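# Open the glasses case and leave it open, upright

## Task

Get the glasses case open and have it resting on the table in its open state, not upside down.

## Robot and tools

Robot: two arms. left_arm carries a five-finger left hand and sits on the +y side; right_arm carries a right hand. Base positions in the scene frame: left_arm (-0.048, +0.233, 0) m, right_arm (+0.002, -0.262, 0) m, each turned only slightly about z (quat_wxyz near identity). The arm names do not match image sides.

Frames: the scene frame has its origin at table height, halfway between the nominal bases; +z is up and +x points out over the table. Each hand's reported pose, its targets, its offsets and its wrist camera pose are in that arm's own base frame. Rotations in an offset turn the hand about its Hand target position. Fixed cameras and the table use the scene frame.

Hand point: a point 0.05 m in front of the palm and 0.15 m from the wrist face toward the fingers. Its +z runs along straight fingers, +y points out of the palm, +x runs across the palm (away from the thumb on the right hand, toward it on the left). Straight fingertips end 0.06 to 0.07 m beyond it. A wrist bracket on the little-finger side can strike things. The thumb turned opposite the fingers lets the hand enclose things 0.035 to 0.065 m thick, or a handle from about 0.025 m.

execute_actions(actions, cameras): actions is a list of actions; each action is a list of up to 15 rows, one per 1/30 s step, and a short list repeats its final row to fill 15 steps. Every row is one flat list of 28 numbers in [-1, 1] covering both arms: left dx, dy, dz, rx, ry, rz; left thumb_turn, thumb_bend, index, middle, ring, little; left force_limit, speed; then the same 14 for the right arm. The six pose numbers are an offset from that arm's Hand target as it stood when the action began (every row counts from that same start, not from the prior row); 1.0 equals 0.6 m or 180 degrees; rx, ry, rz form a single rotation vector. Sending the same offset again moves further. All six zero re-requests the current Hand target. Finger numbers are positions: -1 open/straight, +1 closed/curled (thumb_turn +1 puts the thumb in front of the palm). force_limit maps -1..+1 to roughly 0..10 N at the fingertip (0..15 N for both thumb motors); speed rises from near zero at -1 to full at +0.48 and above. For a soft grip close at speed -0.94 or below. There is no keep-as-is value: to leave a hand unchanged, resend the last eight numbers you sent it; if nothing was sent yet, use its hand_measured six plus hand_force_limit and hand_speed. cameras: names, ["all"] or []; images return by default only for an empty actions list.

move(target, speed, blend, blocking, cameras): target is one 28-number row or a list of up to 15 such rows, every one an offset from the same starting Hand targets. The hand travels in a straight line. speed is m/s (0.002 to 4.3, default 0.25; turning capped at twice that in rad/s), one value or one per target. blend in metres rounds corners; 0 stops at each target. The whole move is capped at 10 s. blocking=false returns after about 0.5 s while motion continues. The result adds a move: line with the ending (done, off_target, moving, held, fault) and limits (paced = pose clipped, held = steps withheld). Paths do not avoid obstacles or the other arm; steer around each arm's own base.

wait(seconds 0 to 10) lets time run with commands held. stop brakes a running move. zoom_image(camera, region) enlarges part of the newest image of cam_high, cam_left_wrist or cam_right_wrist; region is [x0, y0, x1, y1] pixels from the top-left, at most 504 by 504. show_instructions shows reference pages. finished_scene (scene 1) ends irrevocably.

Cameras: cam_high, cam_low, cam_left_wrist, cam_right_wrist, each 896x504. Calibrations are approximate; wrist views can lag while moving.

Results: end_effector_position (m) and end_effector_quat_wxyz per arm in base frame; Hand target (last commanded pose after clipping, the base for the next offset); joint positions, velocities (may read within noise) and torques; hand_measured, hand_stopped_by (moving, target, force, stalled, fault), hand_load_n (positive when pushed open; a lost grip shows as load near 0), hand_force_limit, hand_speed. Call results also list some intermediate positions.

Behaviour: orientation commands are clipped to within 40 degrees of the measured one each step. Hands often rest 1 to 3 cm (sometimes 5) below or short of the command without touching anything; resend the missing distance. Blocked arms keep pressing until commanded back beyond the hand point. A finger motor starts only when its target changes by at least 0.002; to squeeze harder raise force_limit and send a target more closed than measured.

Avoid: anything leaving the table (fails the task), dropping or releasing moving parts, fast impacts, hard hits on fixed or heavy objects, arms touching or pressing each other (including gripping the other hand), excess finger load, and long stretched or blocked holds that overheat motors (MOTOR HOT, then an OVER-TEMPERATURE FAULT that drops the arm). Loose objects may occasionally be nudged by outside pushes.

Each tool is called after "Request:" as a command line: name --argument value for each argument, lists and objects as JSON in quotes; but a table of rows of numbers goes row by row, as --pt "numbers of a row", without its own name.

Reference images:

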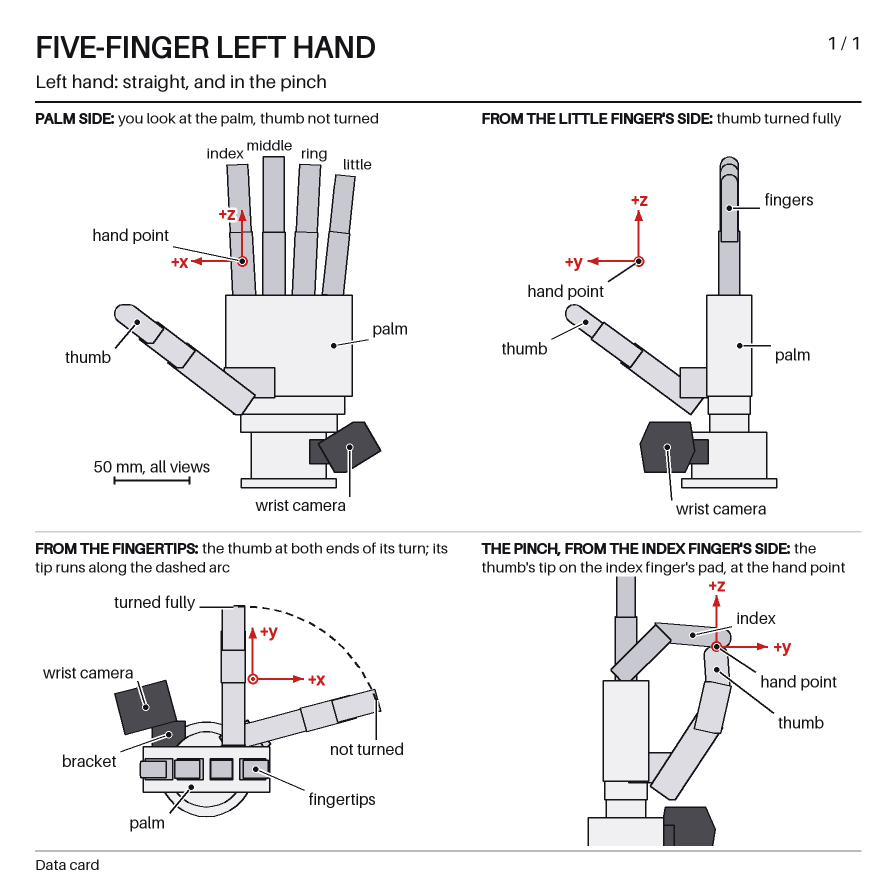

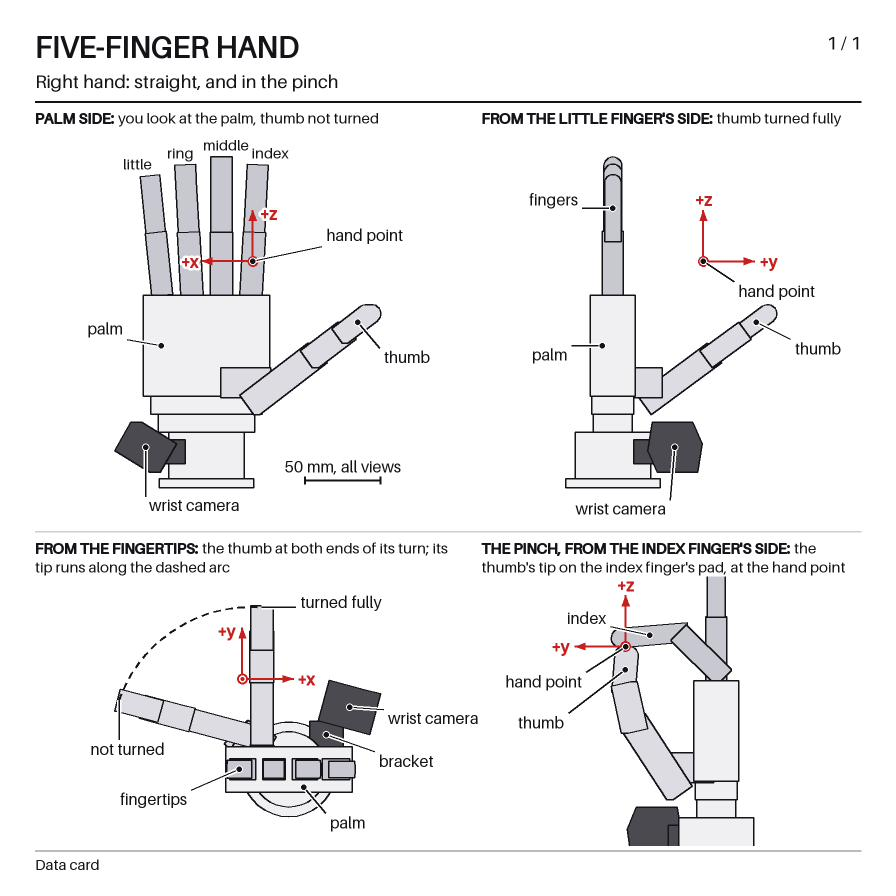

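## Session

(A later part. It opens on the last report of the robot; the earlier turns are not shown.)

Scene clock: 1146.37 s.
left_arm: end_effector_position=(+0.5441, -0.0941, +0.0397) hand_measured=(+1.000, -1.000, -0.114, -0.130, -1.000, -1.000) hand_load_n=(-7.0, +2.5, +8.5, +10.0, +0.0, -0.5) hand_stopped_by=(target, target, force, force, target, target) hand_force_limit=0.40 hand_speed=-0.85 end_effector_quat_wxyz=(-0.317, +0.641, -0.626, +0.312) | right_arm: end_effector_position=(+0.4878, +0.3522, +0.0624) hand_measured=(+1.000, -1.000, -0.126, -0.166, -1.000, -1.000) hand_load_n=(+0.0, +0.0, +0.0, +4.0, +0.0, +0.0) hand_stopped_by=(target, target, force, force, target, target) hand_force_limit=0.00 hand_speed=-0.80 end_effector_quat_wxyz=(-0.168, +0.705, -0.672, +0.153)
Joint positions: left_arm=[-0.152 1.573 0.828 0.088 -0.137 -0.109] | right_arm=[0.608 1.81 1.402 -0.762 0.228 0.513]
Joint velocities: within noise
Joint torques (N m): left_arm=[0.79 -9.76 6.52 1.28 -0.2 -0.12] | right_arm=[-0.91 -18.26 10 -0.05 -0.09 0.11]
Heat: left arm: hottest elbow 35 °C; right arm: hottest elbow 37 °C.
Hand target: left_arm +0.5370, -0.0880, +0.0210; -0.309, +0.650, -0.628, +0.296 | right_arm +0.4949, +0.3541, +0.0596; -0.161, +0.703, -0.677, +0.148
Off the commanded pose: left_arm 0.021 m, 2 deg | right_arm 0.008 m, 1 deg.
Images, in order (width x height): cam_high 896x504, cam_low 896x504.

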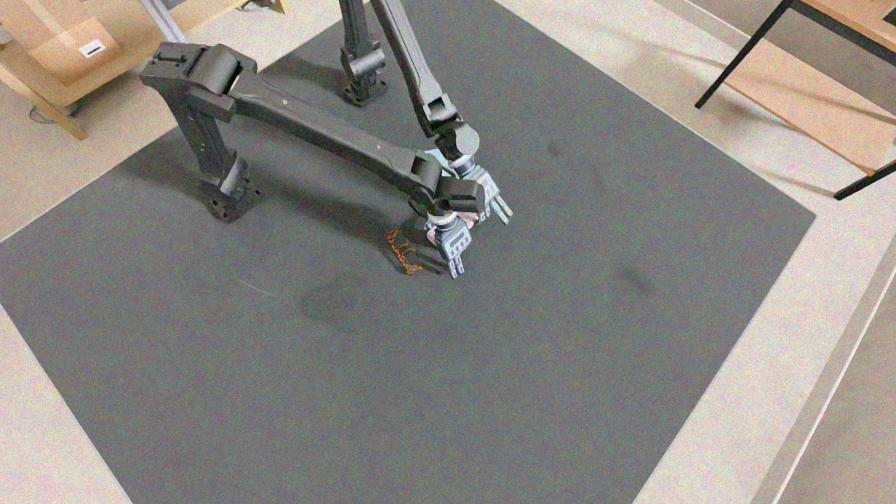

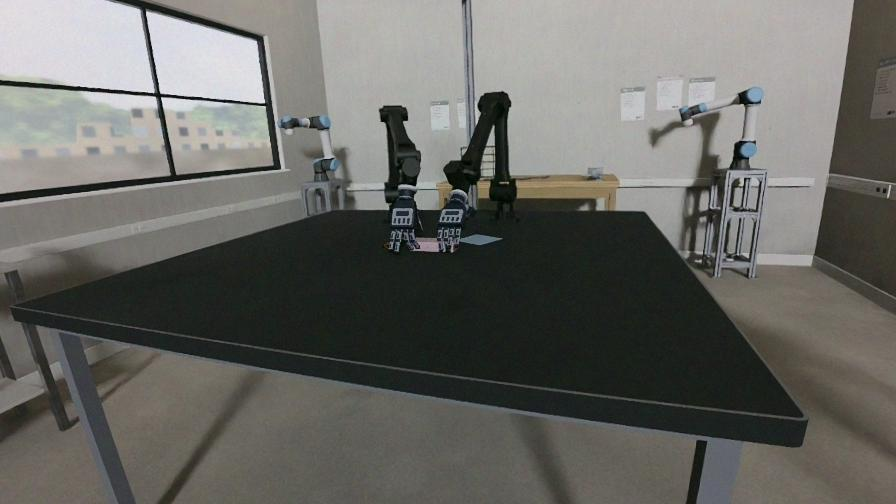

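Request:
execute_actions --actions '[]' --cameras '["cam_right_wrist","cam_left_wrist"]'

Request:
zoom_image --camera "cam_right_wrist" --region '[600, 90, 780, 330]'

Request:
zoom_image --camera "cam_left_wrist" --region '[210, 190, 350, 340]'

Scene clock: 1155.00 s.
left_arm: end_effector_position=(+0.5441, -0.0941, +0.0397) hand_measured=(+1.000, -1.000, -0.114, -0.130, -1.000, -1.000) hand_load_n=(-7.0, +2.5, +8.5, +10.0, +0.0, +0.0) hand_stopped_by=(target, target, force, force, target, target) hand_force_limit=0.40 hand_speed=-0.85 end_effector_quat_wxyz=(-0.317, +0.641, -0.626, +0.312) | right_arm: end_effector_position=(+0.4878, +0.3522, +0.0624) hand_measured=(+1.000, -1.000, -0.126, -0.166, -1.000, -1.000) hand_load_n=(+0.0, +0.0, +0.0, +3.5, +0.0, +0.0) hand_stopped_by=(target, target, force, force, target, target) hand_force_limit=0.00 hand_speed=-0.80 end_effector_quat_wxyz=(-0.168, +0.705, -0.672, +0.153)
Joint positions: left_arm=[-0.152 1.573 0.828 0.088 -0.137 -0.109] | right_arm=[0.608 1.81 1.402 -0.762 0.228 0.513]
Joint velocities: within noise
Joint torques (N m): left_arm=[0.79 -9.82 6.5 1.29 -0.2 -0.12] | right_arm=[-1.14 -17.49 9.84 -0.18 -0.1 0.08]
Heat: left arm: hottest elbow 35 °C; right arm: hottest elbow 37 °C.
Hand target: left_arm +0.5370, -0.0880, +0.0210; -0.309, +0.650, -0.628, +0.296 | right_arm +0.4949, +0.3541, +0.0596; -0.161, +0.703, -0.677, +0.148
Off the commanded pose: left_arm 0.021 m, 2 deg | right_arm 0.008 m, 1 deg.
camera_calibration:
cam_left_wrist: T_world_to_cam=[[0.599951, -0.297008, 0.742863, -0.37609], [-0.518291, -0.851632, 0.0780867, 0.205352], [0.609454, -0.431867, -0.664874, -0.22804], [0, 0, 0, 1]] pos_world=[0.471047, -0.0352997, 0.11173]
cam_right_wrist: T_world_to_cam=[[-0.858241, -0.294547, -0.420316, 0.550027], [-0.453685, 0.818294, 0.352937, -0.089148], [0.239986, 0.493596, -0.835925, -0.130447], [0, 0, 0, 1]] pos_world=[0.462916, 0.299346, 0.153605]
Images, in order (width x height): cam_left_wrist 896x504, cam_right_wrist 896x504.

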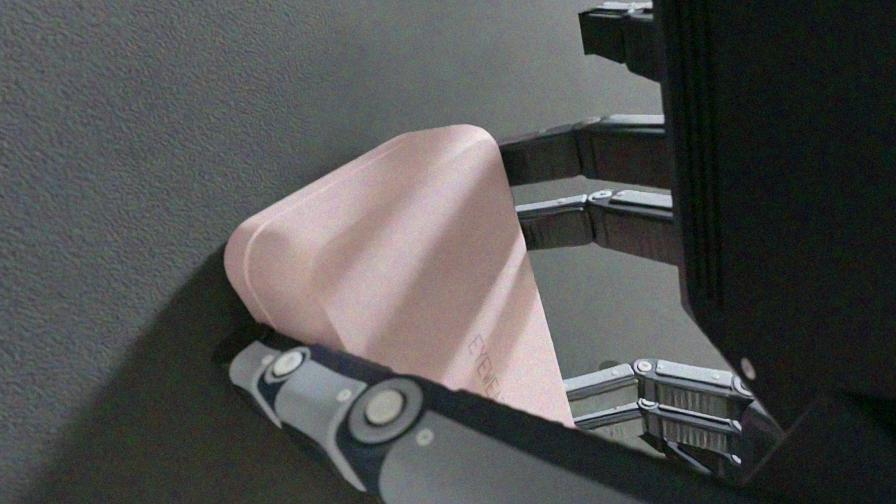

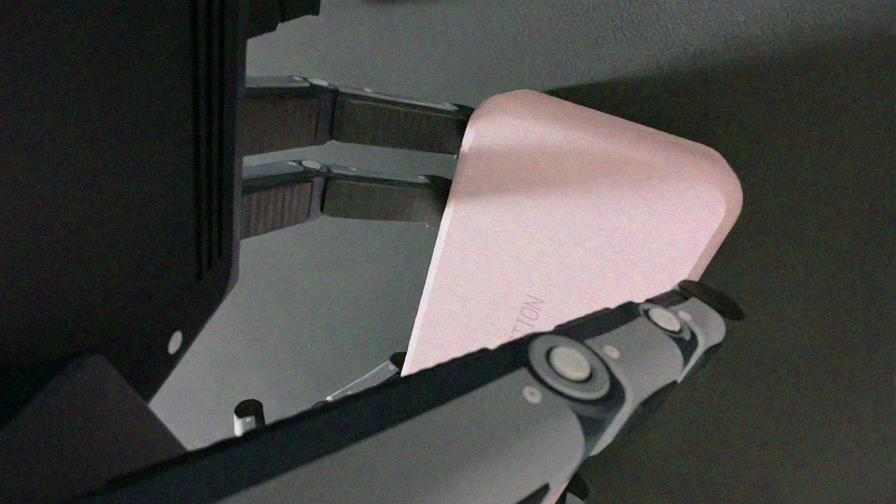

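Scaled by 2.100.

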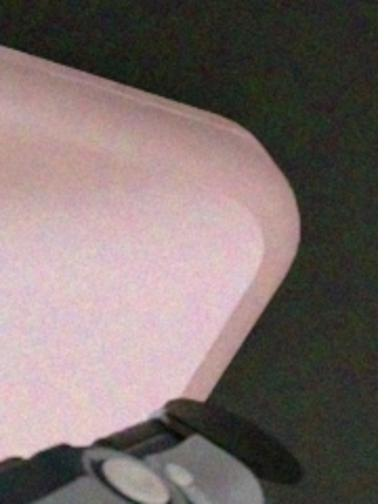

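Scaled by 3.360.

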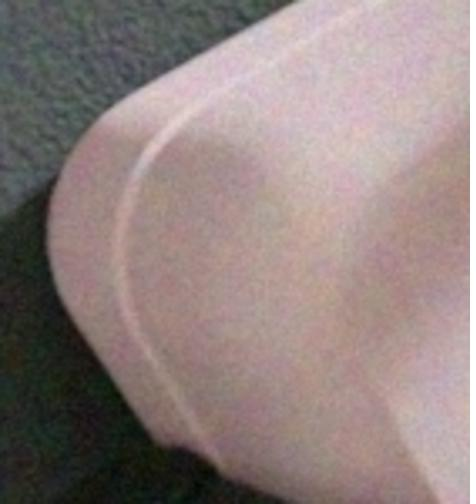

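Request:
move --pt "0 0 0 0 0 0 1 -1 0.2 0.2 -1 -1 0.4 -0.85 -0.05 0.0 0.0 0 0 0 1 -1 -0.55 -0.55 -1 -1 0.0 0.0" --pt "0 0 0 0 0 0 1 -1 0.2 0.2 -1 -1 0.4 -0.85 -0.055 -0.008 -0.036 0 -0.111 0 1 -1 -0.55 -0.55 -1 -1 0.0 0.0" --speed '[0.08,0.15]' --cameras '["cam_right_wrist"]'

Scene clock: 1191.90 s.
left_arm: end_effector_position=(+0.5441, -0.0941, +0.0397) hand_measured=(+1.000, -1.000, -0.114, -0.130, -1.000, -1.000) hand_load_n=(-2.0, +2.5, +10.0, +9.0, +0.0, +0.0) hand_stopped_by=(target, target, force, force, target, target) hand_force_limit=0.40 hand_speed=-0.85 end_effector_quat_wxyz=(-0.317, +0.641, -0.625, +0.312) | right_arm: end_effector_position=(+0.4656, +0.3494, +0.0476) hand_measured=(+1.000, -1.000, -0.550, -0.550, -1.000, -1.000) hand_load_n=(+0.0, +0.0, +0.0, -3.0, +0.0, +0.0) hand_stopped_by=(target, target, target, target, target, target) hand_force_limit=0.00 hand_speed=0.00 end_effector_quat_wxyz=(-0.281, +0.661, -0.643, +0.266)
Joint positions: left_arm=[-0.152 1.573 0.828 0.088 -0.137 -0.109] | right_arm=[0.704 1.664 1.06 -0.29 0.455 0.515]
Joint torques (N m): left_arm=[0.79 -9.76 6.5 1.28 -0.19 -0.12] | right_arm=[-0.09 -15.68 6.15 1.4 0.47 -0.04]
Heat: left arm: hottest elbow 35 °C; right arm: hottest elbow 38 °C.
Hand target: left_arm +0.5370, -0.0880, +0.0210; -0.309, +0.650, -0.628, +0.296 | right_arm +0.4619, +0.3494, +0.0381; -0.276, +0.667, -0.638, +0.267
Off the commanded pose: left_arm 0.021 m, 2 deg | right_arm 0.010 m, 1 deg.
move: off_target (left_arm)
camera_calibration:
cam_right_wrist: T_world_to_cam=[[-0.677862, -0.268924, -0.684239, 0.443471], [-0.527651, 0.826045, 0.198075, -0.0525479], [0.511945, 0.495307, -0.701843, -0.269725], [0, 0, 0, 1]] pos_world=[0.410969, 0.296264, 0.124544]
Images, in order (width x height): cam_right_wrist 896x504.

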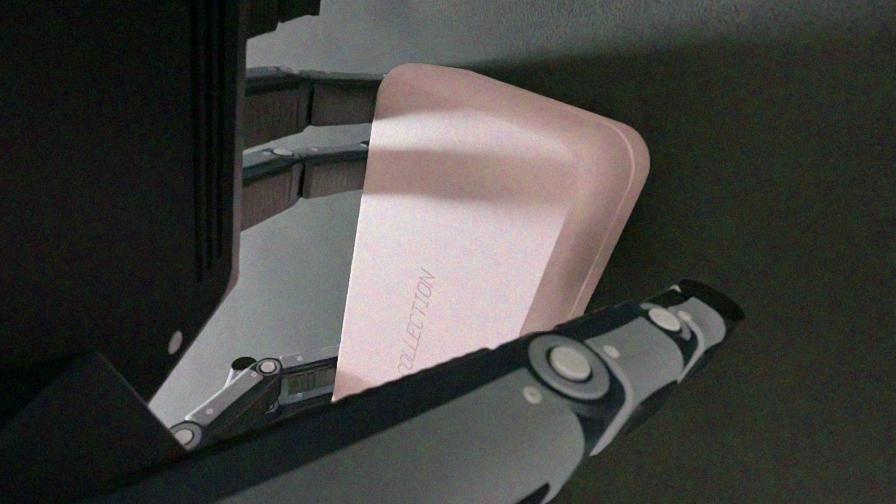

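Request:
move --pt "0 0 0 0 0 0 1 -1 0.2 0.2 -1 -1 0.4 -0.85 0.048 0.0 0.006 0 0 0 1 -1 -0.45 -0.45 -1 -1 0.0 -0.5" --pt "0 0 0 0 0 0 1 -1 0.2 0.2 -1 -1 0.4 -0.85 0.048 0.0 0.006 0 0 0 1 -1 0.2 0.2 -1 -1 0.35 -0.85" --speed '[0.04,0.04]' --cameras '["cam_right_wrist"]'

Scene clock: 1198.60 s.
left_arm: end_effector_position=(+0.5441, -0.0941, +0.0397) hand_measured=(+1.000, -1.000, -0.114, -0.130, -1.000, -1.000) hand_load_n=(-4.0, +2.5, +9.0, +9.0, +0.0, +0.0) hand_stopped_by=(target, target, force, force, target, target) hand_force_limit=0.40 hand_speed=-0.85 end_effector_quat_wxyz=(-0.317, +0.641, -0.625, +0.312) | right_arm: end_effector_position=(+0.4806, +0.3496, +0.0487) hand_measured=(+1.000, -1.000, -0.122, -0.162, -1.000, -1.000) hand_load_n=(+0.0, +3.5, +11.5, +5.5, +0.0, +0.0) hand_stopped_by=(target, target, force, force, target, target) hand_force_limit=0.35 hand_speed=-0.85 end_effector_quat_wxyz=(-0.284, +0.665, -0.637, +0.266)
Joint positions: left_arm=[-0.152 1.573 0.828 0.088 -0.137 -0.109] | right_arm=[0.684 1.686 1.089 -0.281 0.437 0.482]
Joint torques (N m): left_arm=[0.79 -9.82 6.52 1.28 -0.19 -0.12] | right_arm=[-1.03 -14.27 8.84 0.95 0.25 -0.09]
Heat: left arm: hottest elbow 35 °C; right arm: hottest elbow 37 °C.
Hand target: left_arm +0.5370, -0.0880, +0.0210; -0.309, +0.650, -0.628, +0.296 | right_arm +0.4907, +0.3494, +0.0418; -0.276, +0.667, -0.639, +0.267
Off the commanded pose: left_arm 0.021 m, 2 deg | right_arm 0.012 m, 1 deg.
move: off_target (left_arm, right_arm); target 2's new numbers were sent with right_arm's hand 0.017 m and 1 deg from that target
camera_calibration:
cam_right_wrist: T_world_to_cam=[[-0.670415, -0.28013, -0.687074, 0.454981], [-0.540388, 0.818884, 0.193415, -0.0361841], [0.508453, 0.500955, -0.700371, -0.277074], [0, 0, 0, 1]] pos_world=[0.426352, 0.295886, 0.125549]
Images, in order (width x height): cam_right_wrist 896x504.

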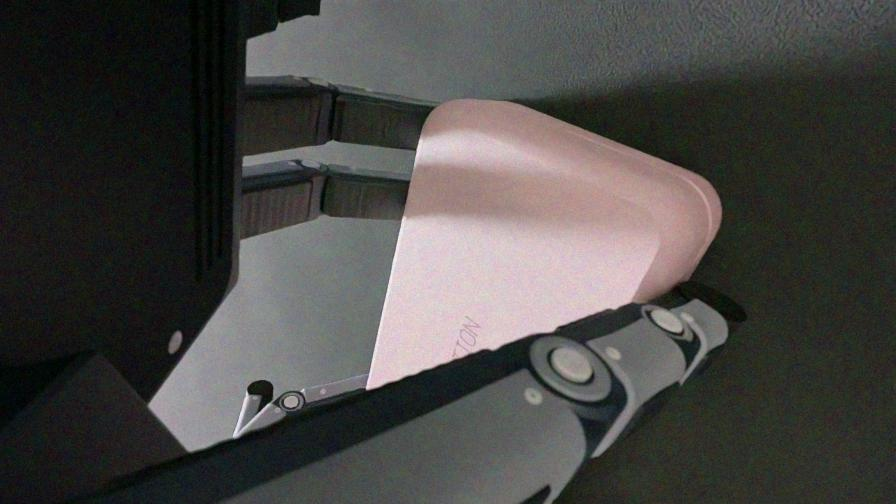

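Request:
move --pt "0 0 0 0 0 0 1 -1 0.2 0.2 -1 -1 0.4 -0.85 0.0 0.0 0.012 0 0.033 0 1 -1 0.2 0.2 -1 -1 0.35 -0.85" --speed '[0.06]' --cameras '["cam_right_wrist"]'

Request:
zoom_image --camera "cam_right_wrist" --region '[540, 130, 790, 380]'

Scene clock: 1203.30 s.
left_arm: end_effector_position=(+0.5441, -0.0942, +0.0397) hand_measured=(+1.000, -1.000, -0.114, -0.130, -1.000, -1.000) hand_load_n=(-3.0, +1.5, +8.0, +8.0, +0.0, +0.0) hand_stopped_by=(target, target, force, force, target, target) hand_force_limit=0.40 hand_speed=-0.85 end_effector_quat_wxyz=(-0.317, +0.641, -0.625, +0.312) | right_arm: end_effector_position=(+0.4816, +0.3496, +0.0511) hand_measured=(+1.000, -1.000, -0.122, -0.162, -1.000, -1.000) hand_load_n=(+3.0, +4.5, +12.0, +7.5, +0.0, +0.0) hand_stopped_by=(target, target, force, force, target, target) hand_force_limit=0.35 hand_speed=-0.85 end_effector_quat_wxyz=(-0.251, +0.680, -0.647, +0.236)
Joint positions: left_arm=[-0.152 1.573 0.828 0.088 -0.137 -0.109] | right_arm=[0.663 1.711 1.168 -0.42 0.379 0.493]
Joint torques (N m): left_arm=[0.85 -9.82 6.5 1.28 -0.19 -0.11] | right_arm=[-1.32 -15.44 9.65 0.12 -0.08 0.01]
Heat: left arm: hottest elbow 35 °C; right arm: hottest elbow 37 °C.
Hand target: left_arm +0.5370, -0.0880, +0.0210; -0.309, +0.650, -0.628, +0.296 | right_arm +0.4907, +0.3492, +0.0487; -0.243, +0.680, -0.652, +0.232
Off the commanded pose: left_arm 0.021 m, 2 deg | right_arm 0.009 m, 1 deg.
move: off_target (left_arm)
camera_calibration:
cam_right_wrist: T_world_to_cam=[[-0.731199, -0.289417, -0.617727, 0.48626], [-0.524106, 0.81797, 0.237146, -0.0458472], [0.436648, 0.497155, -0.749783, -0.237414], [0, 0, 0, 1]] pos_world=[0.43519, 0.296265, 0.13324]
Images, in order (width x height): cam_right_wrist 896x504.

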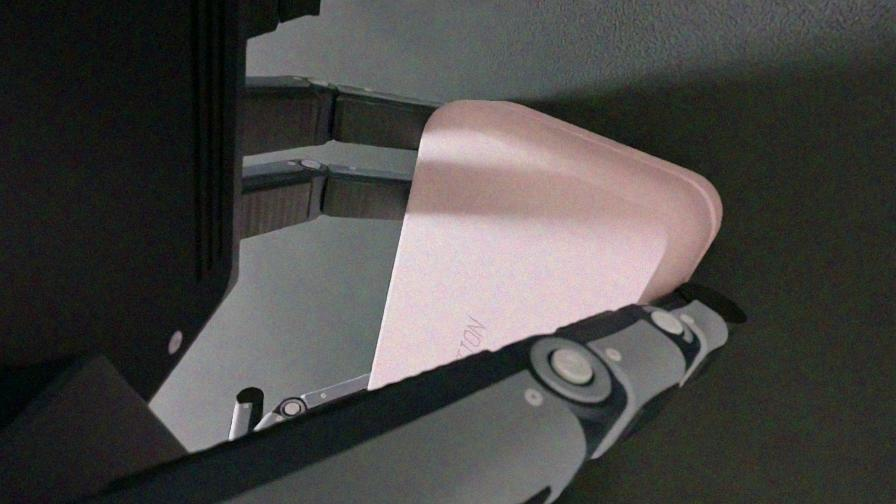

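Scaled by 2.016.

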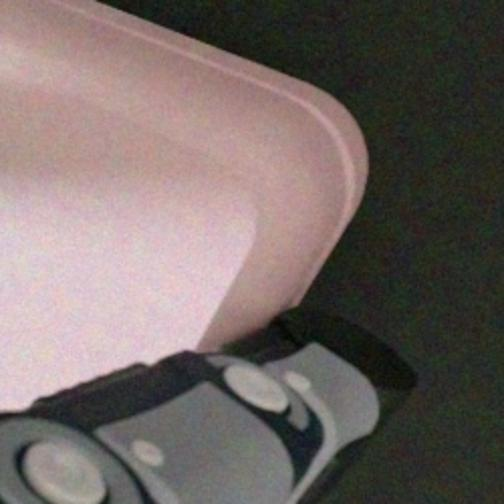

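Request:
move --pt "0 0 0 0 0 0 1 -1 0.2 0.2 -1 -1 0.4 -0.85 0.003 0.0 0.008 0 0.033 0 1 -1 0.25 0.25 -1 -1 0.4 -0.85" --speed '[0.06]' --cameras '["cam_right_wrist"]'

Request:
zoom_image --camera "cam_right_wrist" --region '[540, 130, 790, 380]'

Scene clock: 1208.17 s.
left_arm: end_effector_position=(+0.5441, -0.0942, +0.0397) hand_measured=(+1.000, -1.000, -0.114, -0.130, -1.000, -1.000) hand_load_n=(-4.0, +2.0, +7.0, +8.0, +0.0, +0.0) hand_stopped_by=(target, target, force, force, target, target) hand_force_limit=0.40 hand_speed=-0.85 end_effector_quat_wxyz=(-0.317, +0.641, -0.625, +0.312) | right_arm: end_effector_position=(+0.4837, +0.3491, +0.0538) hand_measured=(+1.000, -1.000, -0.122, -0.162, -1.000, -1.000) hand_load_n=(+0.5, +3.0, +9.0, +8.5, +0.0, +0.0) hand_stopped_by=(target, target, force, force, target, target) hand_force_limit=0.40 hand_speed=-0.85 end_effector_quat_wxyz=(-0.215, +0.693, -0.659, +0.200)
Joint positions: left_arm=[-0.152 1.573 0.828 0.088 -0.137 -0.109] | right_arm=[0.636 1.748 1.261 -0.567 0.311 0.503]
Joint torques (N m): left_arm=[0.85 -9.82 6.5 1.28 -0.19 -0.12] | right_arm=[-1.44 -16.67 9.7 0.03 -0.02 0.03]
Heat: left arm: hottest elbow 35 °C; right arm: hottest elbow 37 °C.
Hand target: left_arm +0.5370, -0.0880, +0.0210; -0.309, +0.650, -0.628, +0.296 | right_arm +0.4925, +0.3492, +0.0536; -0.209, +0.691, -0.664, +0.197
Off the commanded pose: left_arm 0.021 m, 2 deg | right_arm 0.009 m, 1 deg.
move: off_target (left_arm)
camera_calibration:
cam_right_wrist: T_world_to_cam=[[-0.79272, -0.292881, -0.534618, 0.515885], [-0.497386, 0.817801, 0.289496, -0.0606356], [0.352423, 0.495401, -0.793962, -0.192318], [0, 0, 0, 1]] pos_world=[0.44657, 0.295955, 0.140661]
Images, in order (width x height): cam_right_wrist 896x504.

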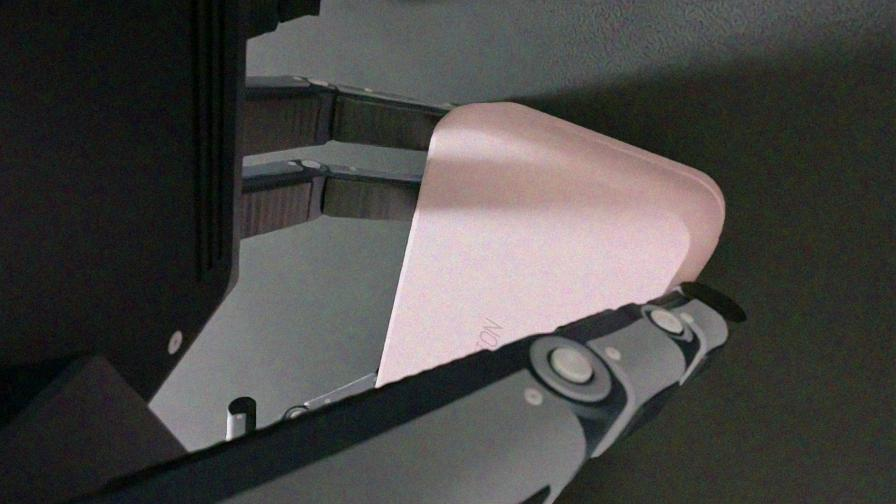

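Scaled by 2.016.

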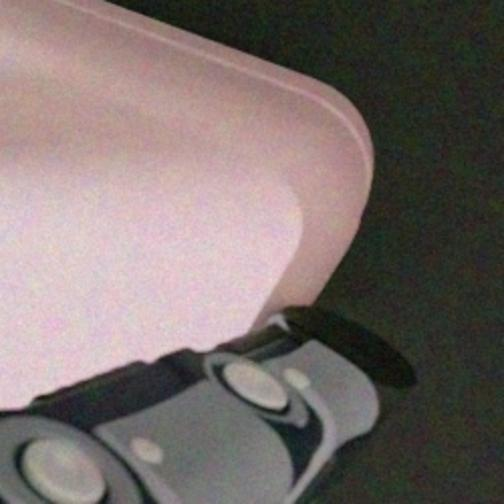

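Request:
move --pt "0 0 0 0 0 0 1 -1 0.2 0.2 -1 -1 0.4 -0.85 -0.02 0.0 0.01 0 0 0 1 -1 -0.7 -0.7 -1 -1 0.0 0.2" --pt "0 0 0 0 0 0 1 -1 0.2 0.2 -1 -1 0.4 -0.85 -0.12 0.0 0.0 0 -0.06 0 -0.4 -1 -1 -1 -1 -1 0.0 0.2" --speed '[0.12,0.15]' --cameras '["cam_right_wrist"]'

Scene clock: 1218.57 s.
left_arm: end_effector_position=(+0.5440, -0.0939, +0.0396) hand_measured=(+1.000, -1.000, -0.114, -0.130, -1.000, -1.000) hand_load_n=(-0.5, +2.5, +6.0, +8.0, +0.0, +0.0) hand_stopped_by=(target, target, force, force, target, target) hand_force_limit=0.40 hand_speed=-0.85 end_effector_quat_wxyz=(-0.318, +0.639, -0.628, +0.311) | right_arm: end_effector_position=(+0.4259, +0.3445, +0.0488) hand_measured=(-0.400, -1.000, -1.000, -1.000, -1.000, -1.000) hand_load_n=(+0.0, +0.0, +0.0, +0.0, +0.0, +0.0) hand_stopped_by=(target, target, target, target, target, target) hand_force_limit=0.00 hand_speed=0.20 end_effector_quat_wxyz=(-0.266, +0.667, -0.644, +0.264)
Joint positions: left_arm=[-0.152 1.573 0.828 0.088 -0.136 -0.102] | right_arm=[0.752 1.599 0.997 -0.345 0.483 0.559]
Joint torques (N m): left_arm=[0.73 -9.82 6.5 1.28 -0.23 -0.17] | right_arm=[0.91 -16.26 6.68 0.87 0.27 0.05]
Heat: left arm: hottest elbow 35 °C; right arm: hottest elbow 37 °C.
Hand target: left_arm +0.5370, -0.0880, +0.0210; -0.309, +0.650, -0.628, +0.296 | right_arm +0.4204, +0.3493, +0.0536; -0.270, +0.669, -0.641, +0.261
Off the commanded pose: left_arm 0.021 m, 2 deg | right_arm 0.009 m, 1 deg.
move: off_target (left_arm); target 2's new numbers were sent with right_arm's hand 0.021 m and 2 deg from that target
camera_calibration:
cam_right_wrist: T_world_to_cam=[[-0.695089, -0.282645, -0.661032, 0.427043], [-0.522401, 0.830266, 0.194309, -0.0731755], [0.493911, 0.480386, -0.724763, -0.23217], [0, 0, 0, 1]] pos_world=[0.373278, 0.292988, 0.12824]
Images, in order (width x height): cam_right_wrist 896x504.

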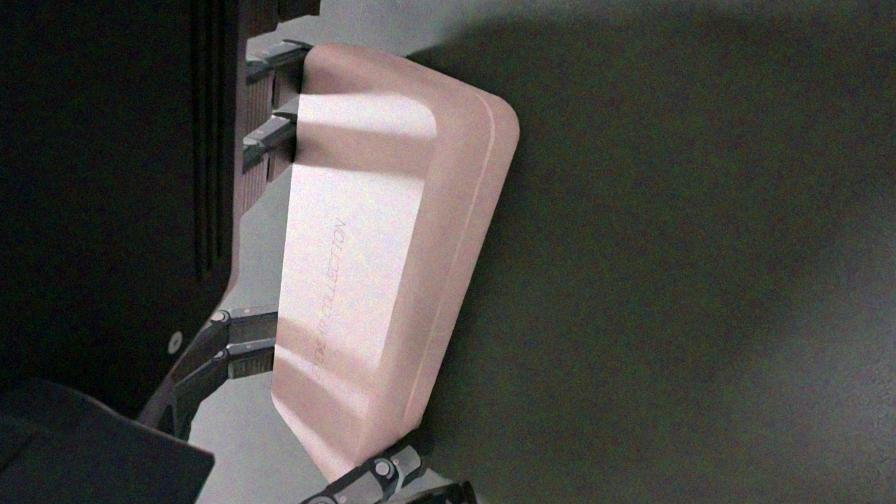

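Now the front is visible. Zoom.

Request:
zoom_image --camera "cam_right_wrist" --region '[360, 60, 560, 260]'

Request:
zoom_image --camera "cam_right_wrist" --region '[320, 240, 540, 460]'

Request:
zoom_image --camera "cam_right_wrist" --region '[240, 60, 460, 280]'

Scaled by 2.520.

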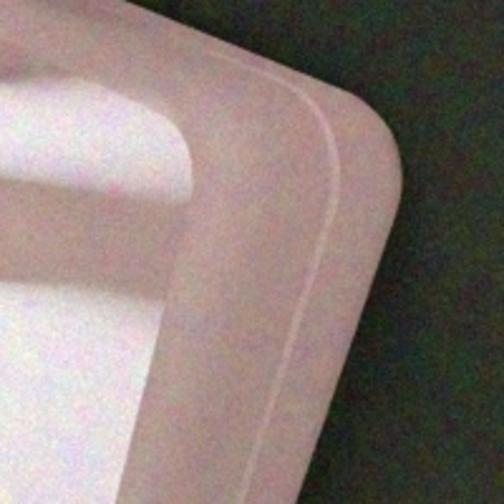

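Scaled by 2.291.

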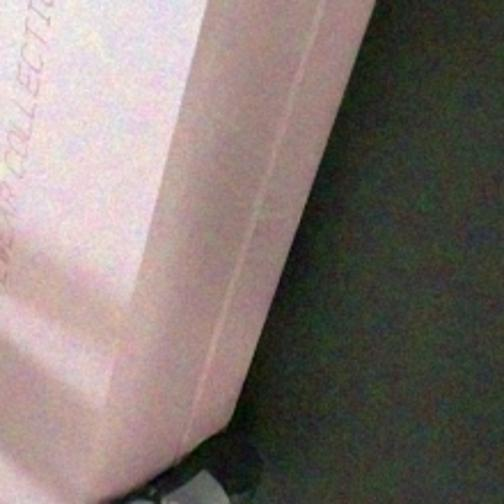

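Scaled by 2.291.

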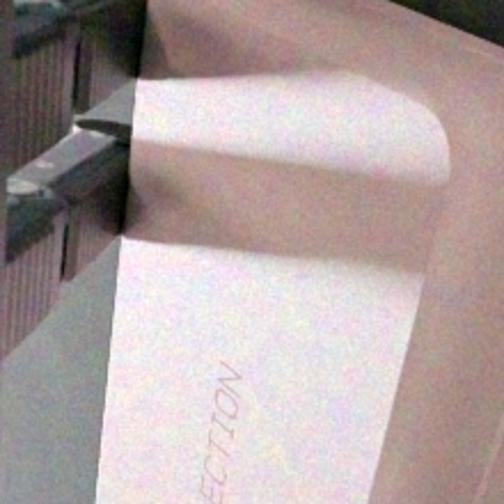

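Request:
zoom_image --camera "cam_right_wrist" --region '[400, 280, 480, 380]'

Request:
zoom_image --camera "cam_right_wrist" --region '[420, 200, 500, 300]'

Scaled by 5.040.

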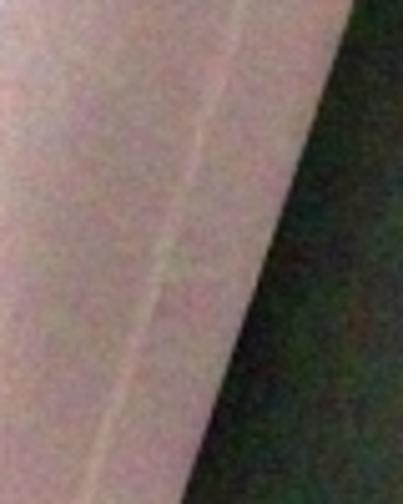

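Scaled by 5.040.

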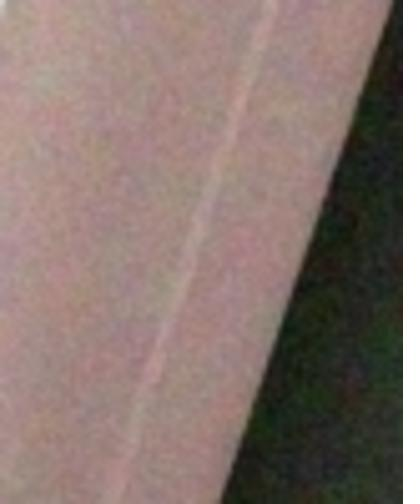

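Request:
zoom_image --camera "cam_right_wrist" --region '[415, 310, 455, 350]'

Scaled by 12.600.

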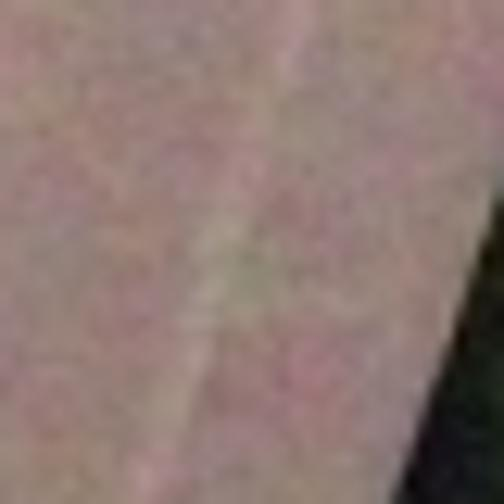

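Request:
move --pt "-0.03 0.0 0.0 0 0 0 1 -1 -0.6 -0.6 -1 -1 0.4 0 0 0 0.06 0 0 0 -0.4 -1 -1 -1 -1 -1 0.0 0.2" --pt "-0.05 0.15 0.12 0 0 0 1 -1 -0.6 -0.6 -1 -1 0.4 0 0 0 0.08 0 0.0 0 -0.4 -1 -1 -1 -1 -1 0.0 0.2" --speed '[0.1,0.2]' --cameras '["cam_right_wrist"]'

Scene clock: 1245.47 s.
left_arm: end_effector_position=(+0.4942, -0.0053, +0.0785) hand_measured=(+1.000, -1.000, -0.600, -0.600, -1.000, -1.000) hand_load_n=(+0.0, +0.0, +0.0, +0.0, +0.0, +0.0) hand_stopped_by=(target, target, target, target, target, target) hand_force_limit=0.40 hand_speed=0.00 end_effector_quat_wxyz=(-0.298, +0.653, -0.632, +0.292) | right_arm: end_effector_position=(+0.4131, +0.3327, +0.0776) hand_measured=(-0.400, -1.000, -1.000, -1.000, -1.000, -1.000) hand_load_n=(+0.0, +0.0, +0.0, +0.0, +0.0, +0.0) hand_stopped_by=(target, target, target, target, target, target) hand_force_limit=0.00 hand_speed=0.20 end_effector_quat_wxyz=(-0.247, +0.674, -0.644, +0.263)
Joint positions: left_arm=[0.06 1.375 0.774 -0.109 0.024 0.016] | right_arm=[0.752 1.53 1.019 -0.475 0.482 0.559]
Joint torques (N m): left_arm=[1.2 -9.47 10.61 0.88 0.15 -0.07] | right_arm=[0.67 -15.21 10 0.57 0.29 0.05]
Heat: left arm: hottest elbow 35 °C; right arm: hottest elbow 37 °C.
Hand target: left_arm +0.5070, +0.0021, +0.0930; -0.309, +0.650, -0.628, +0.296 | right_arm +0.4204, +0.3493, +0.1016; -0.270, +0.669, -0.641, +0.261
Off the commanded pose: left_arm 0.021 m, 1 deg | right_arm 0.030 m, 3 deg.
move: off_target (left_arm, right_arm)
camera_calibration:
cam_right_wrist: T_world_to_cam=[[-0.71398, -0.300142, -0.632573, 0.445267], [-0.517117, 0.835145, 0.187408, -0.078913], [0.472041, 0.46092, -0.751485, -0.181686], [0, 0, 0, 1]] pos_world=[0.362868, 0.28329, 0.159918]
Images, in order (width x height): cam_right_wrist 896x504.

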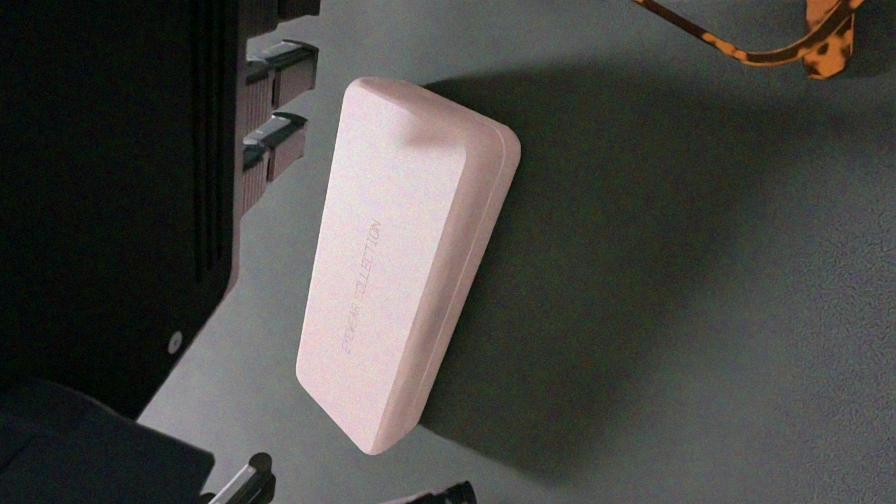

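Request:
move --pt "0 0.05 0 0 0 0 1 -1 -0.6 -0.6 -1 -1 0.4 0 0.03 0.06 -0.02 0 -0.111 0 -1 -1 -1 -1 -1 -1 0.0 0.2" --pt "0 0.05 0 0 0 0 1 -1 -0.6 -0.6 -1 -1 0.4 0 0.06 0.075 -0.08 0 -0.111 0 -1 -1 -1 -1 -1 -1 0.0 0.2" --speed '[0.2,0.1]' --cameras '["cam_right_wrist"]'

Scene clock: 1254.73 s.
left_arm: end_effector_position=(+0.4912, +0.0227, +0.0783) hand_measured=(+1.000, -1.000, -0.600, -0.600, -1.000, -1.000) hand_load_n=(+0.0, +0.0, +0.0, +0.0, +0.0, -0.5) hand_stopped_by=(target, target, target, target, target, target) hand_force_limit=0.40 hand_speed=0.00 end_effector_quat_wxyz=(-0.297, +0.653, -0.632, +0.292) | right_arm: end_effector_position=(+0.4502, +0.3900, +0.0557) hand_measured=(-1.000, -1.000, -1.000, -1.000, -1.000, -1.000) hand_load_n=(-0.5, +0.0, +0.0, +0.0, +0.0, +0.0) hand_stopped_by=(target, target, target, target, target, target) hand_force_limit=0.00 hand_speed=0.20 end_effector_quat_wxyz=(-0.375, +0.614, -0.586, +0.372)
Joint positions: left_arm=[0.134 1.375 0.774 -0.112 0.083 0.065] | right_arm=[0.866 1.675 0.926 0.114 0.73 0.438]
Joint torques (N m): left_arm=[1.32 -8.82 11.23 0.91 0.18 -0.02] | right_arm=[-1.38 -14.21 7.64 1.65 0.37 -0.04]
Heat: left arm: hottest elbow 37 °C; right arm: hottest elbow 37 °C.
Hand target: left_arm +0.5070, +0.0320, +0.0930; -0.309, +0.650, -0.628, +0.296 | right_arm +0.4566, +0.3942, +0.0537; -0.377, +0.614, -0.585, +0.373
Off the commanded pose: left_arm 0.024 m, 2 deg | right_arm 0.008 m, 0 deg.
move: off_target (left_arm)
camera_calibration:
cam_right_wrist: T_world_to_cam=[[-0.42811, -0.284543, -0.857763, 0.352864], [-0.565667, 0.824587, 0.00878751, -0.0675428], [0.7048, 0.48897, -0.51397, -0.371041], [0, 0, 0, 1]] pos_world=[0.374368, 0.337528, 0.112563]
Images, in order (width x height): cam_right_wrist 896x504.

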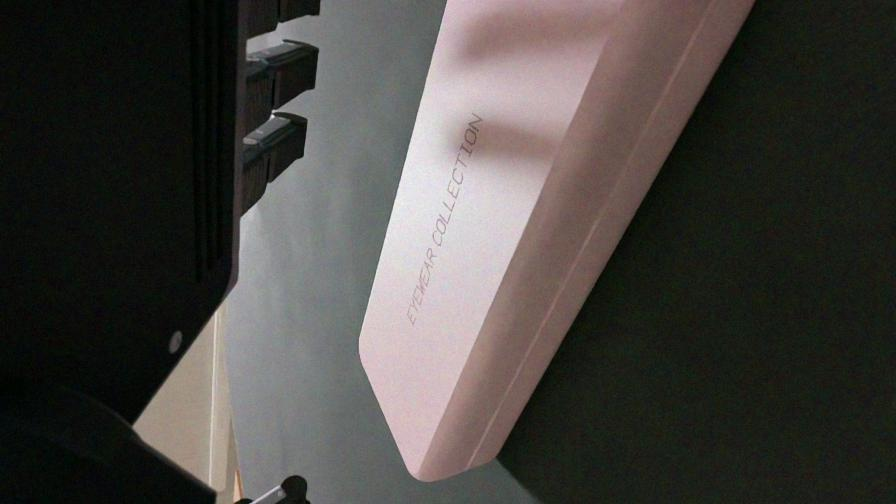

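Request:
zoom_image --camera "cam_right_wrist" --region '[520, 140, 680, 300]'

Request:
zoom_image --camera "cam_right_wrist" --region '[440, 280, 620, 480]'

Request:
zoom_image --camera "cam_right_wrist" --region '[600, 0, 760, 160]'

Scaled by 3.150.

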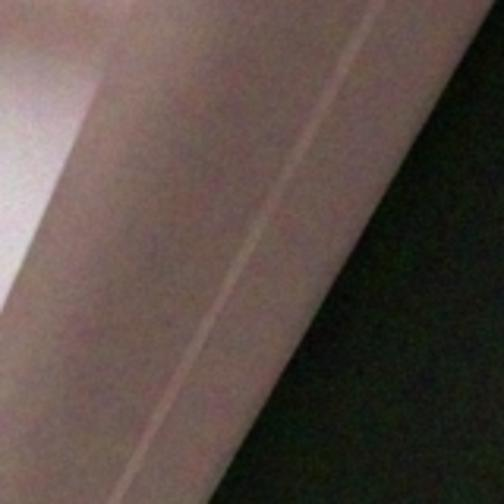

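Scaled by 2.520.

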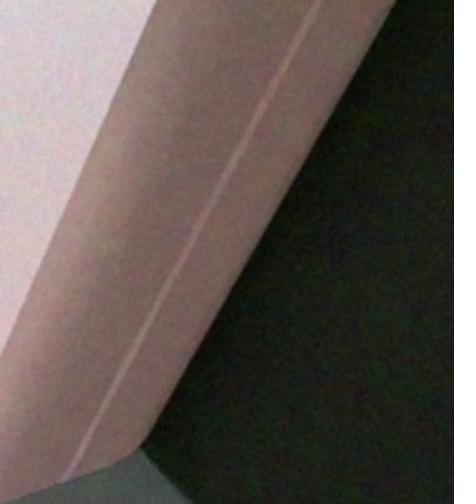

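Scaled by 3.150.

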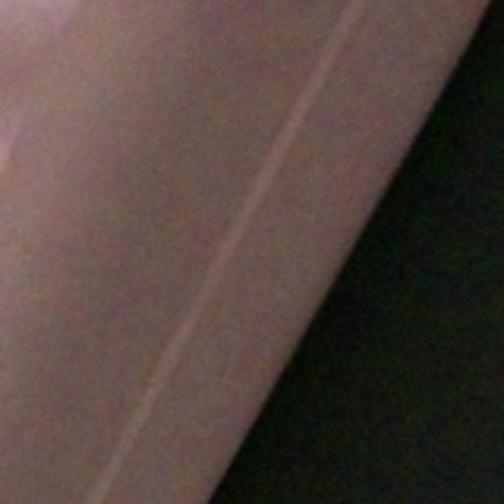

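Request:
execute_actions --actions '[]' --cameras '["cam_low"]'

Request:
zoom_image --camera "cam_low" --region '[404, 230, 464, 260]'

Scene clock: 1280.20 s.
left_arm: end_effector_position=(+0.4912, +0.0227, +0.0783) hand_measured=(+1.000, -1.000, -0.600, -0.600, -1.000, -1.000) hand_load_n=(+0.0, +0.0, +0.0, +0.0, +0.0, +0.0) hand_stopped_by=(target, target, target, target, target, target) hand_force_limit=0.40 hand_speed=0.00 end_effector_quat_wxyz=(-0.297, +0.653, -0.632, +0.292) | right_arm: end_effector_position=(+0.4502, +0.3899, +0.0557) hand_measured=(-1.000, -1.000, -1.000, -1.000, -1.000, -1.000) hand_load_n=(-0.5, +0.0, +0.0, +0.0, +0.0, +0.0) hand_stopped_by=(target, target, target, target, target, target) hand_force_limit=0.00 hand_speed=0.20 end_effector_quat_wxyz=(-0.375, +0.614, -0.586, +0.372)
Joint positions: left_arm=[0.134 1.375 0.774 -0.112 0.083 0.065] | right_arm=[0.866 1.675 0.926 0.114 0.73 0.438]
Joint velocities: within noise
Joint torques (N m): left_arm=[1.32 -8.82 11.23 0.92 0.19 -0.02] | right_arm=[-0.62 -14.15 7.38 1.69 0.31 -0.08]
Heat: left arm: hottest elbow 40 °C; right arm: hottest elbow 36 °C.
Hand target: left_arm +0.5070, +0.0320, +0.0930; -0.309, +0.650, -0.628, +0.296 | right_arm +0.4566, +0.3942, +0.0537; -0.377, +0.614, -0.585, +0.373
Off the commanded pose: left_arm 0.024 m, 2 deg | right_arm 0.008 m, 0 deg.
Images, in order (width x height): cam_low 896x504.

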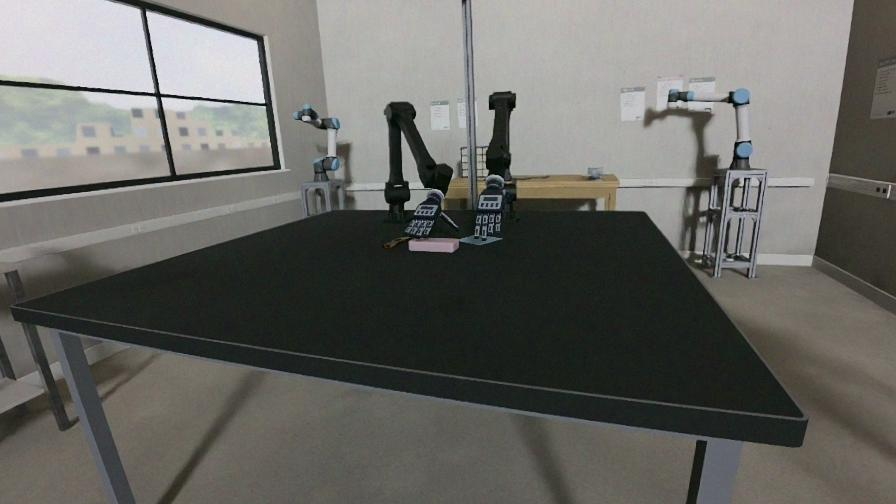

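Scaled by 8.400.

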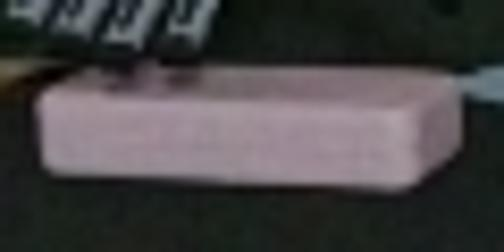

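Request:
move --pt "0 0 0 0 0 0 1 -1 -0.6 -0.6 -1 -1 0.4 0 0.072 -0.04 0.177 0 0.25 0 -1 -1 -1 -1 -1 -1 0.0 0.2" --pt "0 0 0 0 0 0 1 -1 -0.6 -0.6 -1 -1 0.4 0 0.197 -0.057 0.09 0 0.383 0 -1 -1 -1 -1 -1 -1 0.0 0.2" --speed '[0.4,0.25]' --cameras '["cam_right_wrist"]'

Scene clock: 1294.87 s.
left_arm: end_effector_position=(+0.4912, +0.0227, +0.0783) hand_measured=(+1.000, -1.000, -0.600, -0.600, -1.000, -1.000) hand_load_n=(+0.0, +0.0, +0.0, +0.0, +0.0, +0.0) hand_stopped_by=(target, target, target, target, target, target) hand_force_limit=0.40 hand_speed=0.00 end_effector_quat_wxyz=(-0.297, +0.653, -0.632, +0.292) | right_arm: end_effector_position=(+0.5667, +0.3607, +0.1147) hand_measured=(-1.000, -1.000, -1.000, -1.000, -1.000, -1.000) hand_load_n=(+0.0, +0.0, +0.0, +0.0, +0.0, +0.0) hand_stopped_by=(target, target, target, target, target, target) hand_force_limit=0.00 hand_speed=0.20 end_effector_quat_wxyz=(+0.012, +0.715, -0.698, -0.036)
Joint positions: left_arm=[0.134 1.375 0.774 -0.112 0.083 0.065] | right_arm=[0.47 2.372 2.456 -1.7 -0.061 0.444]
Joint torques (N m): left_arm=[1.32 -8.82 11.23 0.92 0.19 -0.02] | right_arm=[-1.49 -24.29 10.29 -0.47 -0.18 -0.11]
Heat: left arm: hottest elbow 41 °C; right arm: hottest elbow 36 °C.
Hand target: left_arm +0.5070, +0.0320, +0.0930; -0.309, +0.650, -0.628, +0.296 | right_arm +0.5748, +0.3600, +0.1077; +0.020, +0.717, -0.696, -0.040
Off the commanded pose: left_arm 0.024 m, 2 deg | right_arm 0.011 m, 1 deg.
joint sent to its limit (right arm) — joint 4 (wrist pitch), lower limit. The joint targets still meet the commanded pose.
move: off_target (left_arm, right_arm)
camera_calibration:
cam_right_wrist: T_world_to_cam=[[-0.95777, -0.279542, 0.0673293, 0.637286], [-0.202015, 0.820827, 0.53426, -0.243077], [-0.204614, 0.498096, -0.842635, 0.141336], [0, 0, 0, 1]] pos_world=[0.590187, 0.307273, 0.206053]
Images, in order (width x height): cam_right_wrist 896x504.

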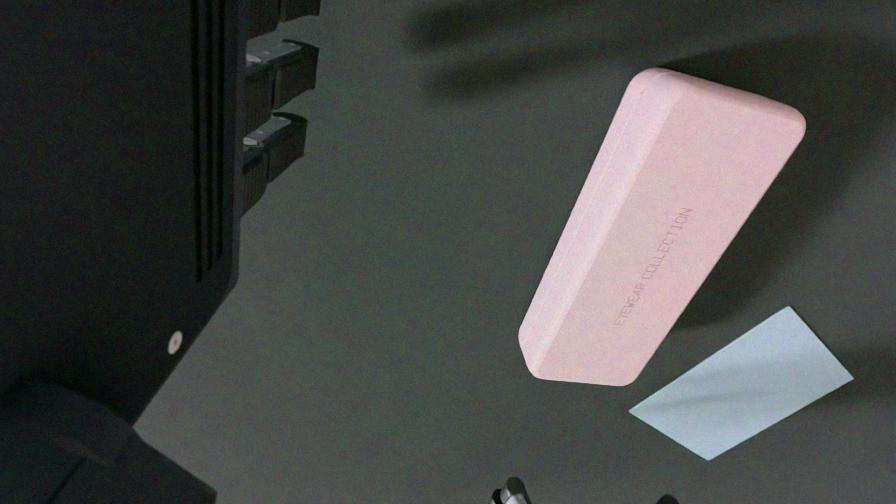

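Request:
zoom_image --camera "cam_right_wrist" --region '[560, 60, 720, 220]'

Request:
zoom_image --camera "cam_right_wrist" --region '[500, 220, 660, 400]'

Scaled by 3.150.

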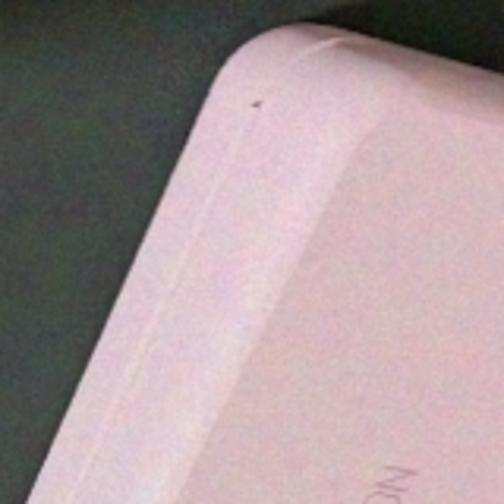

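Scaled by 2.800.

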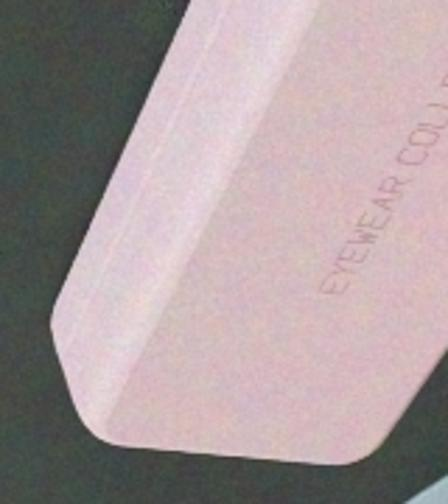

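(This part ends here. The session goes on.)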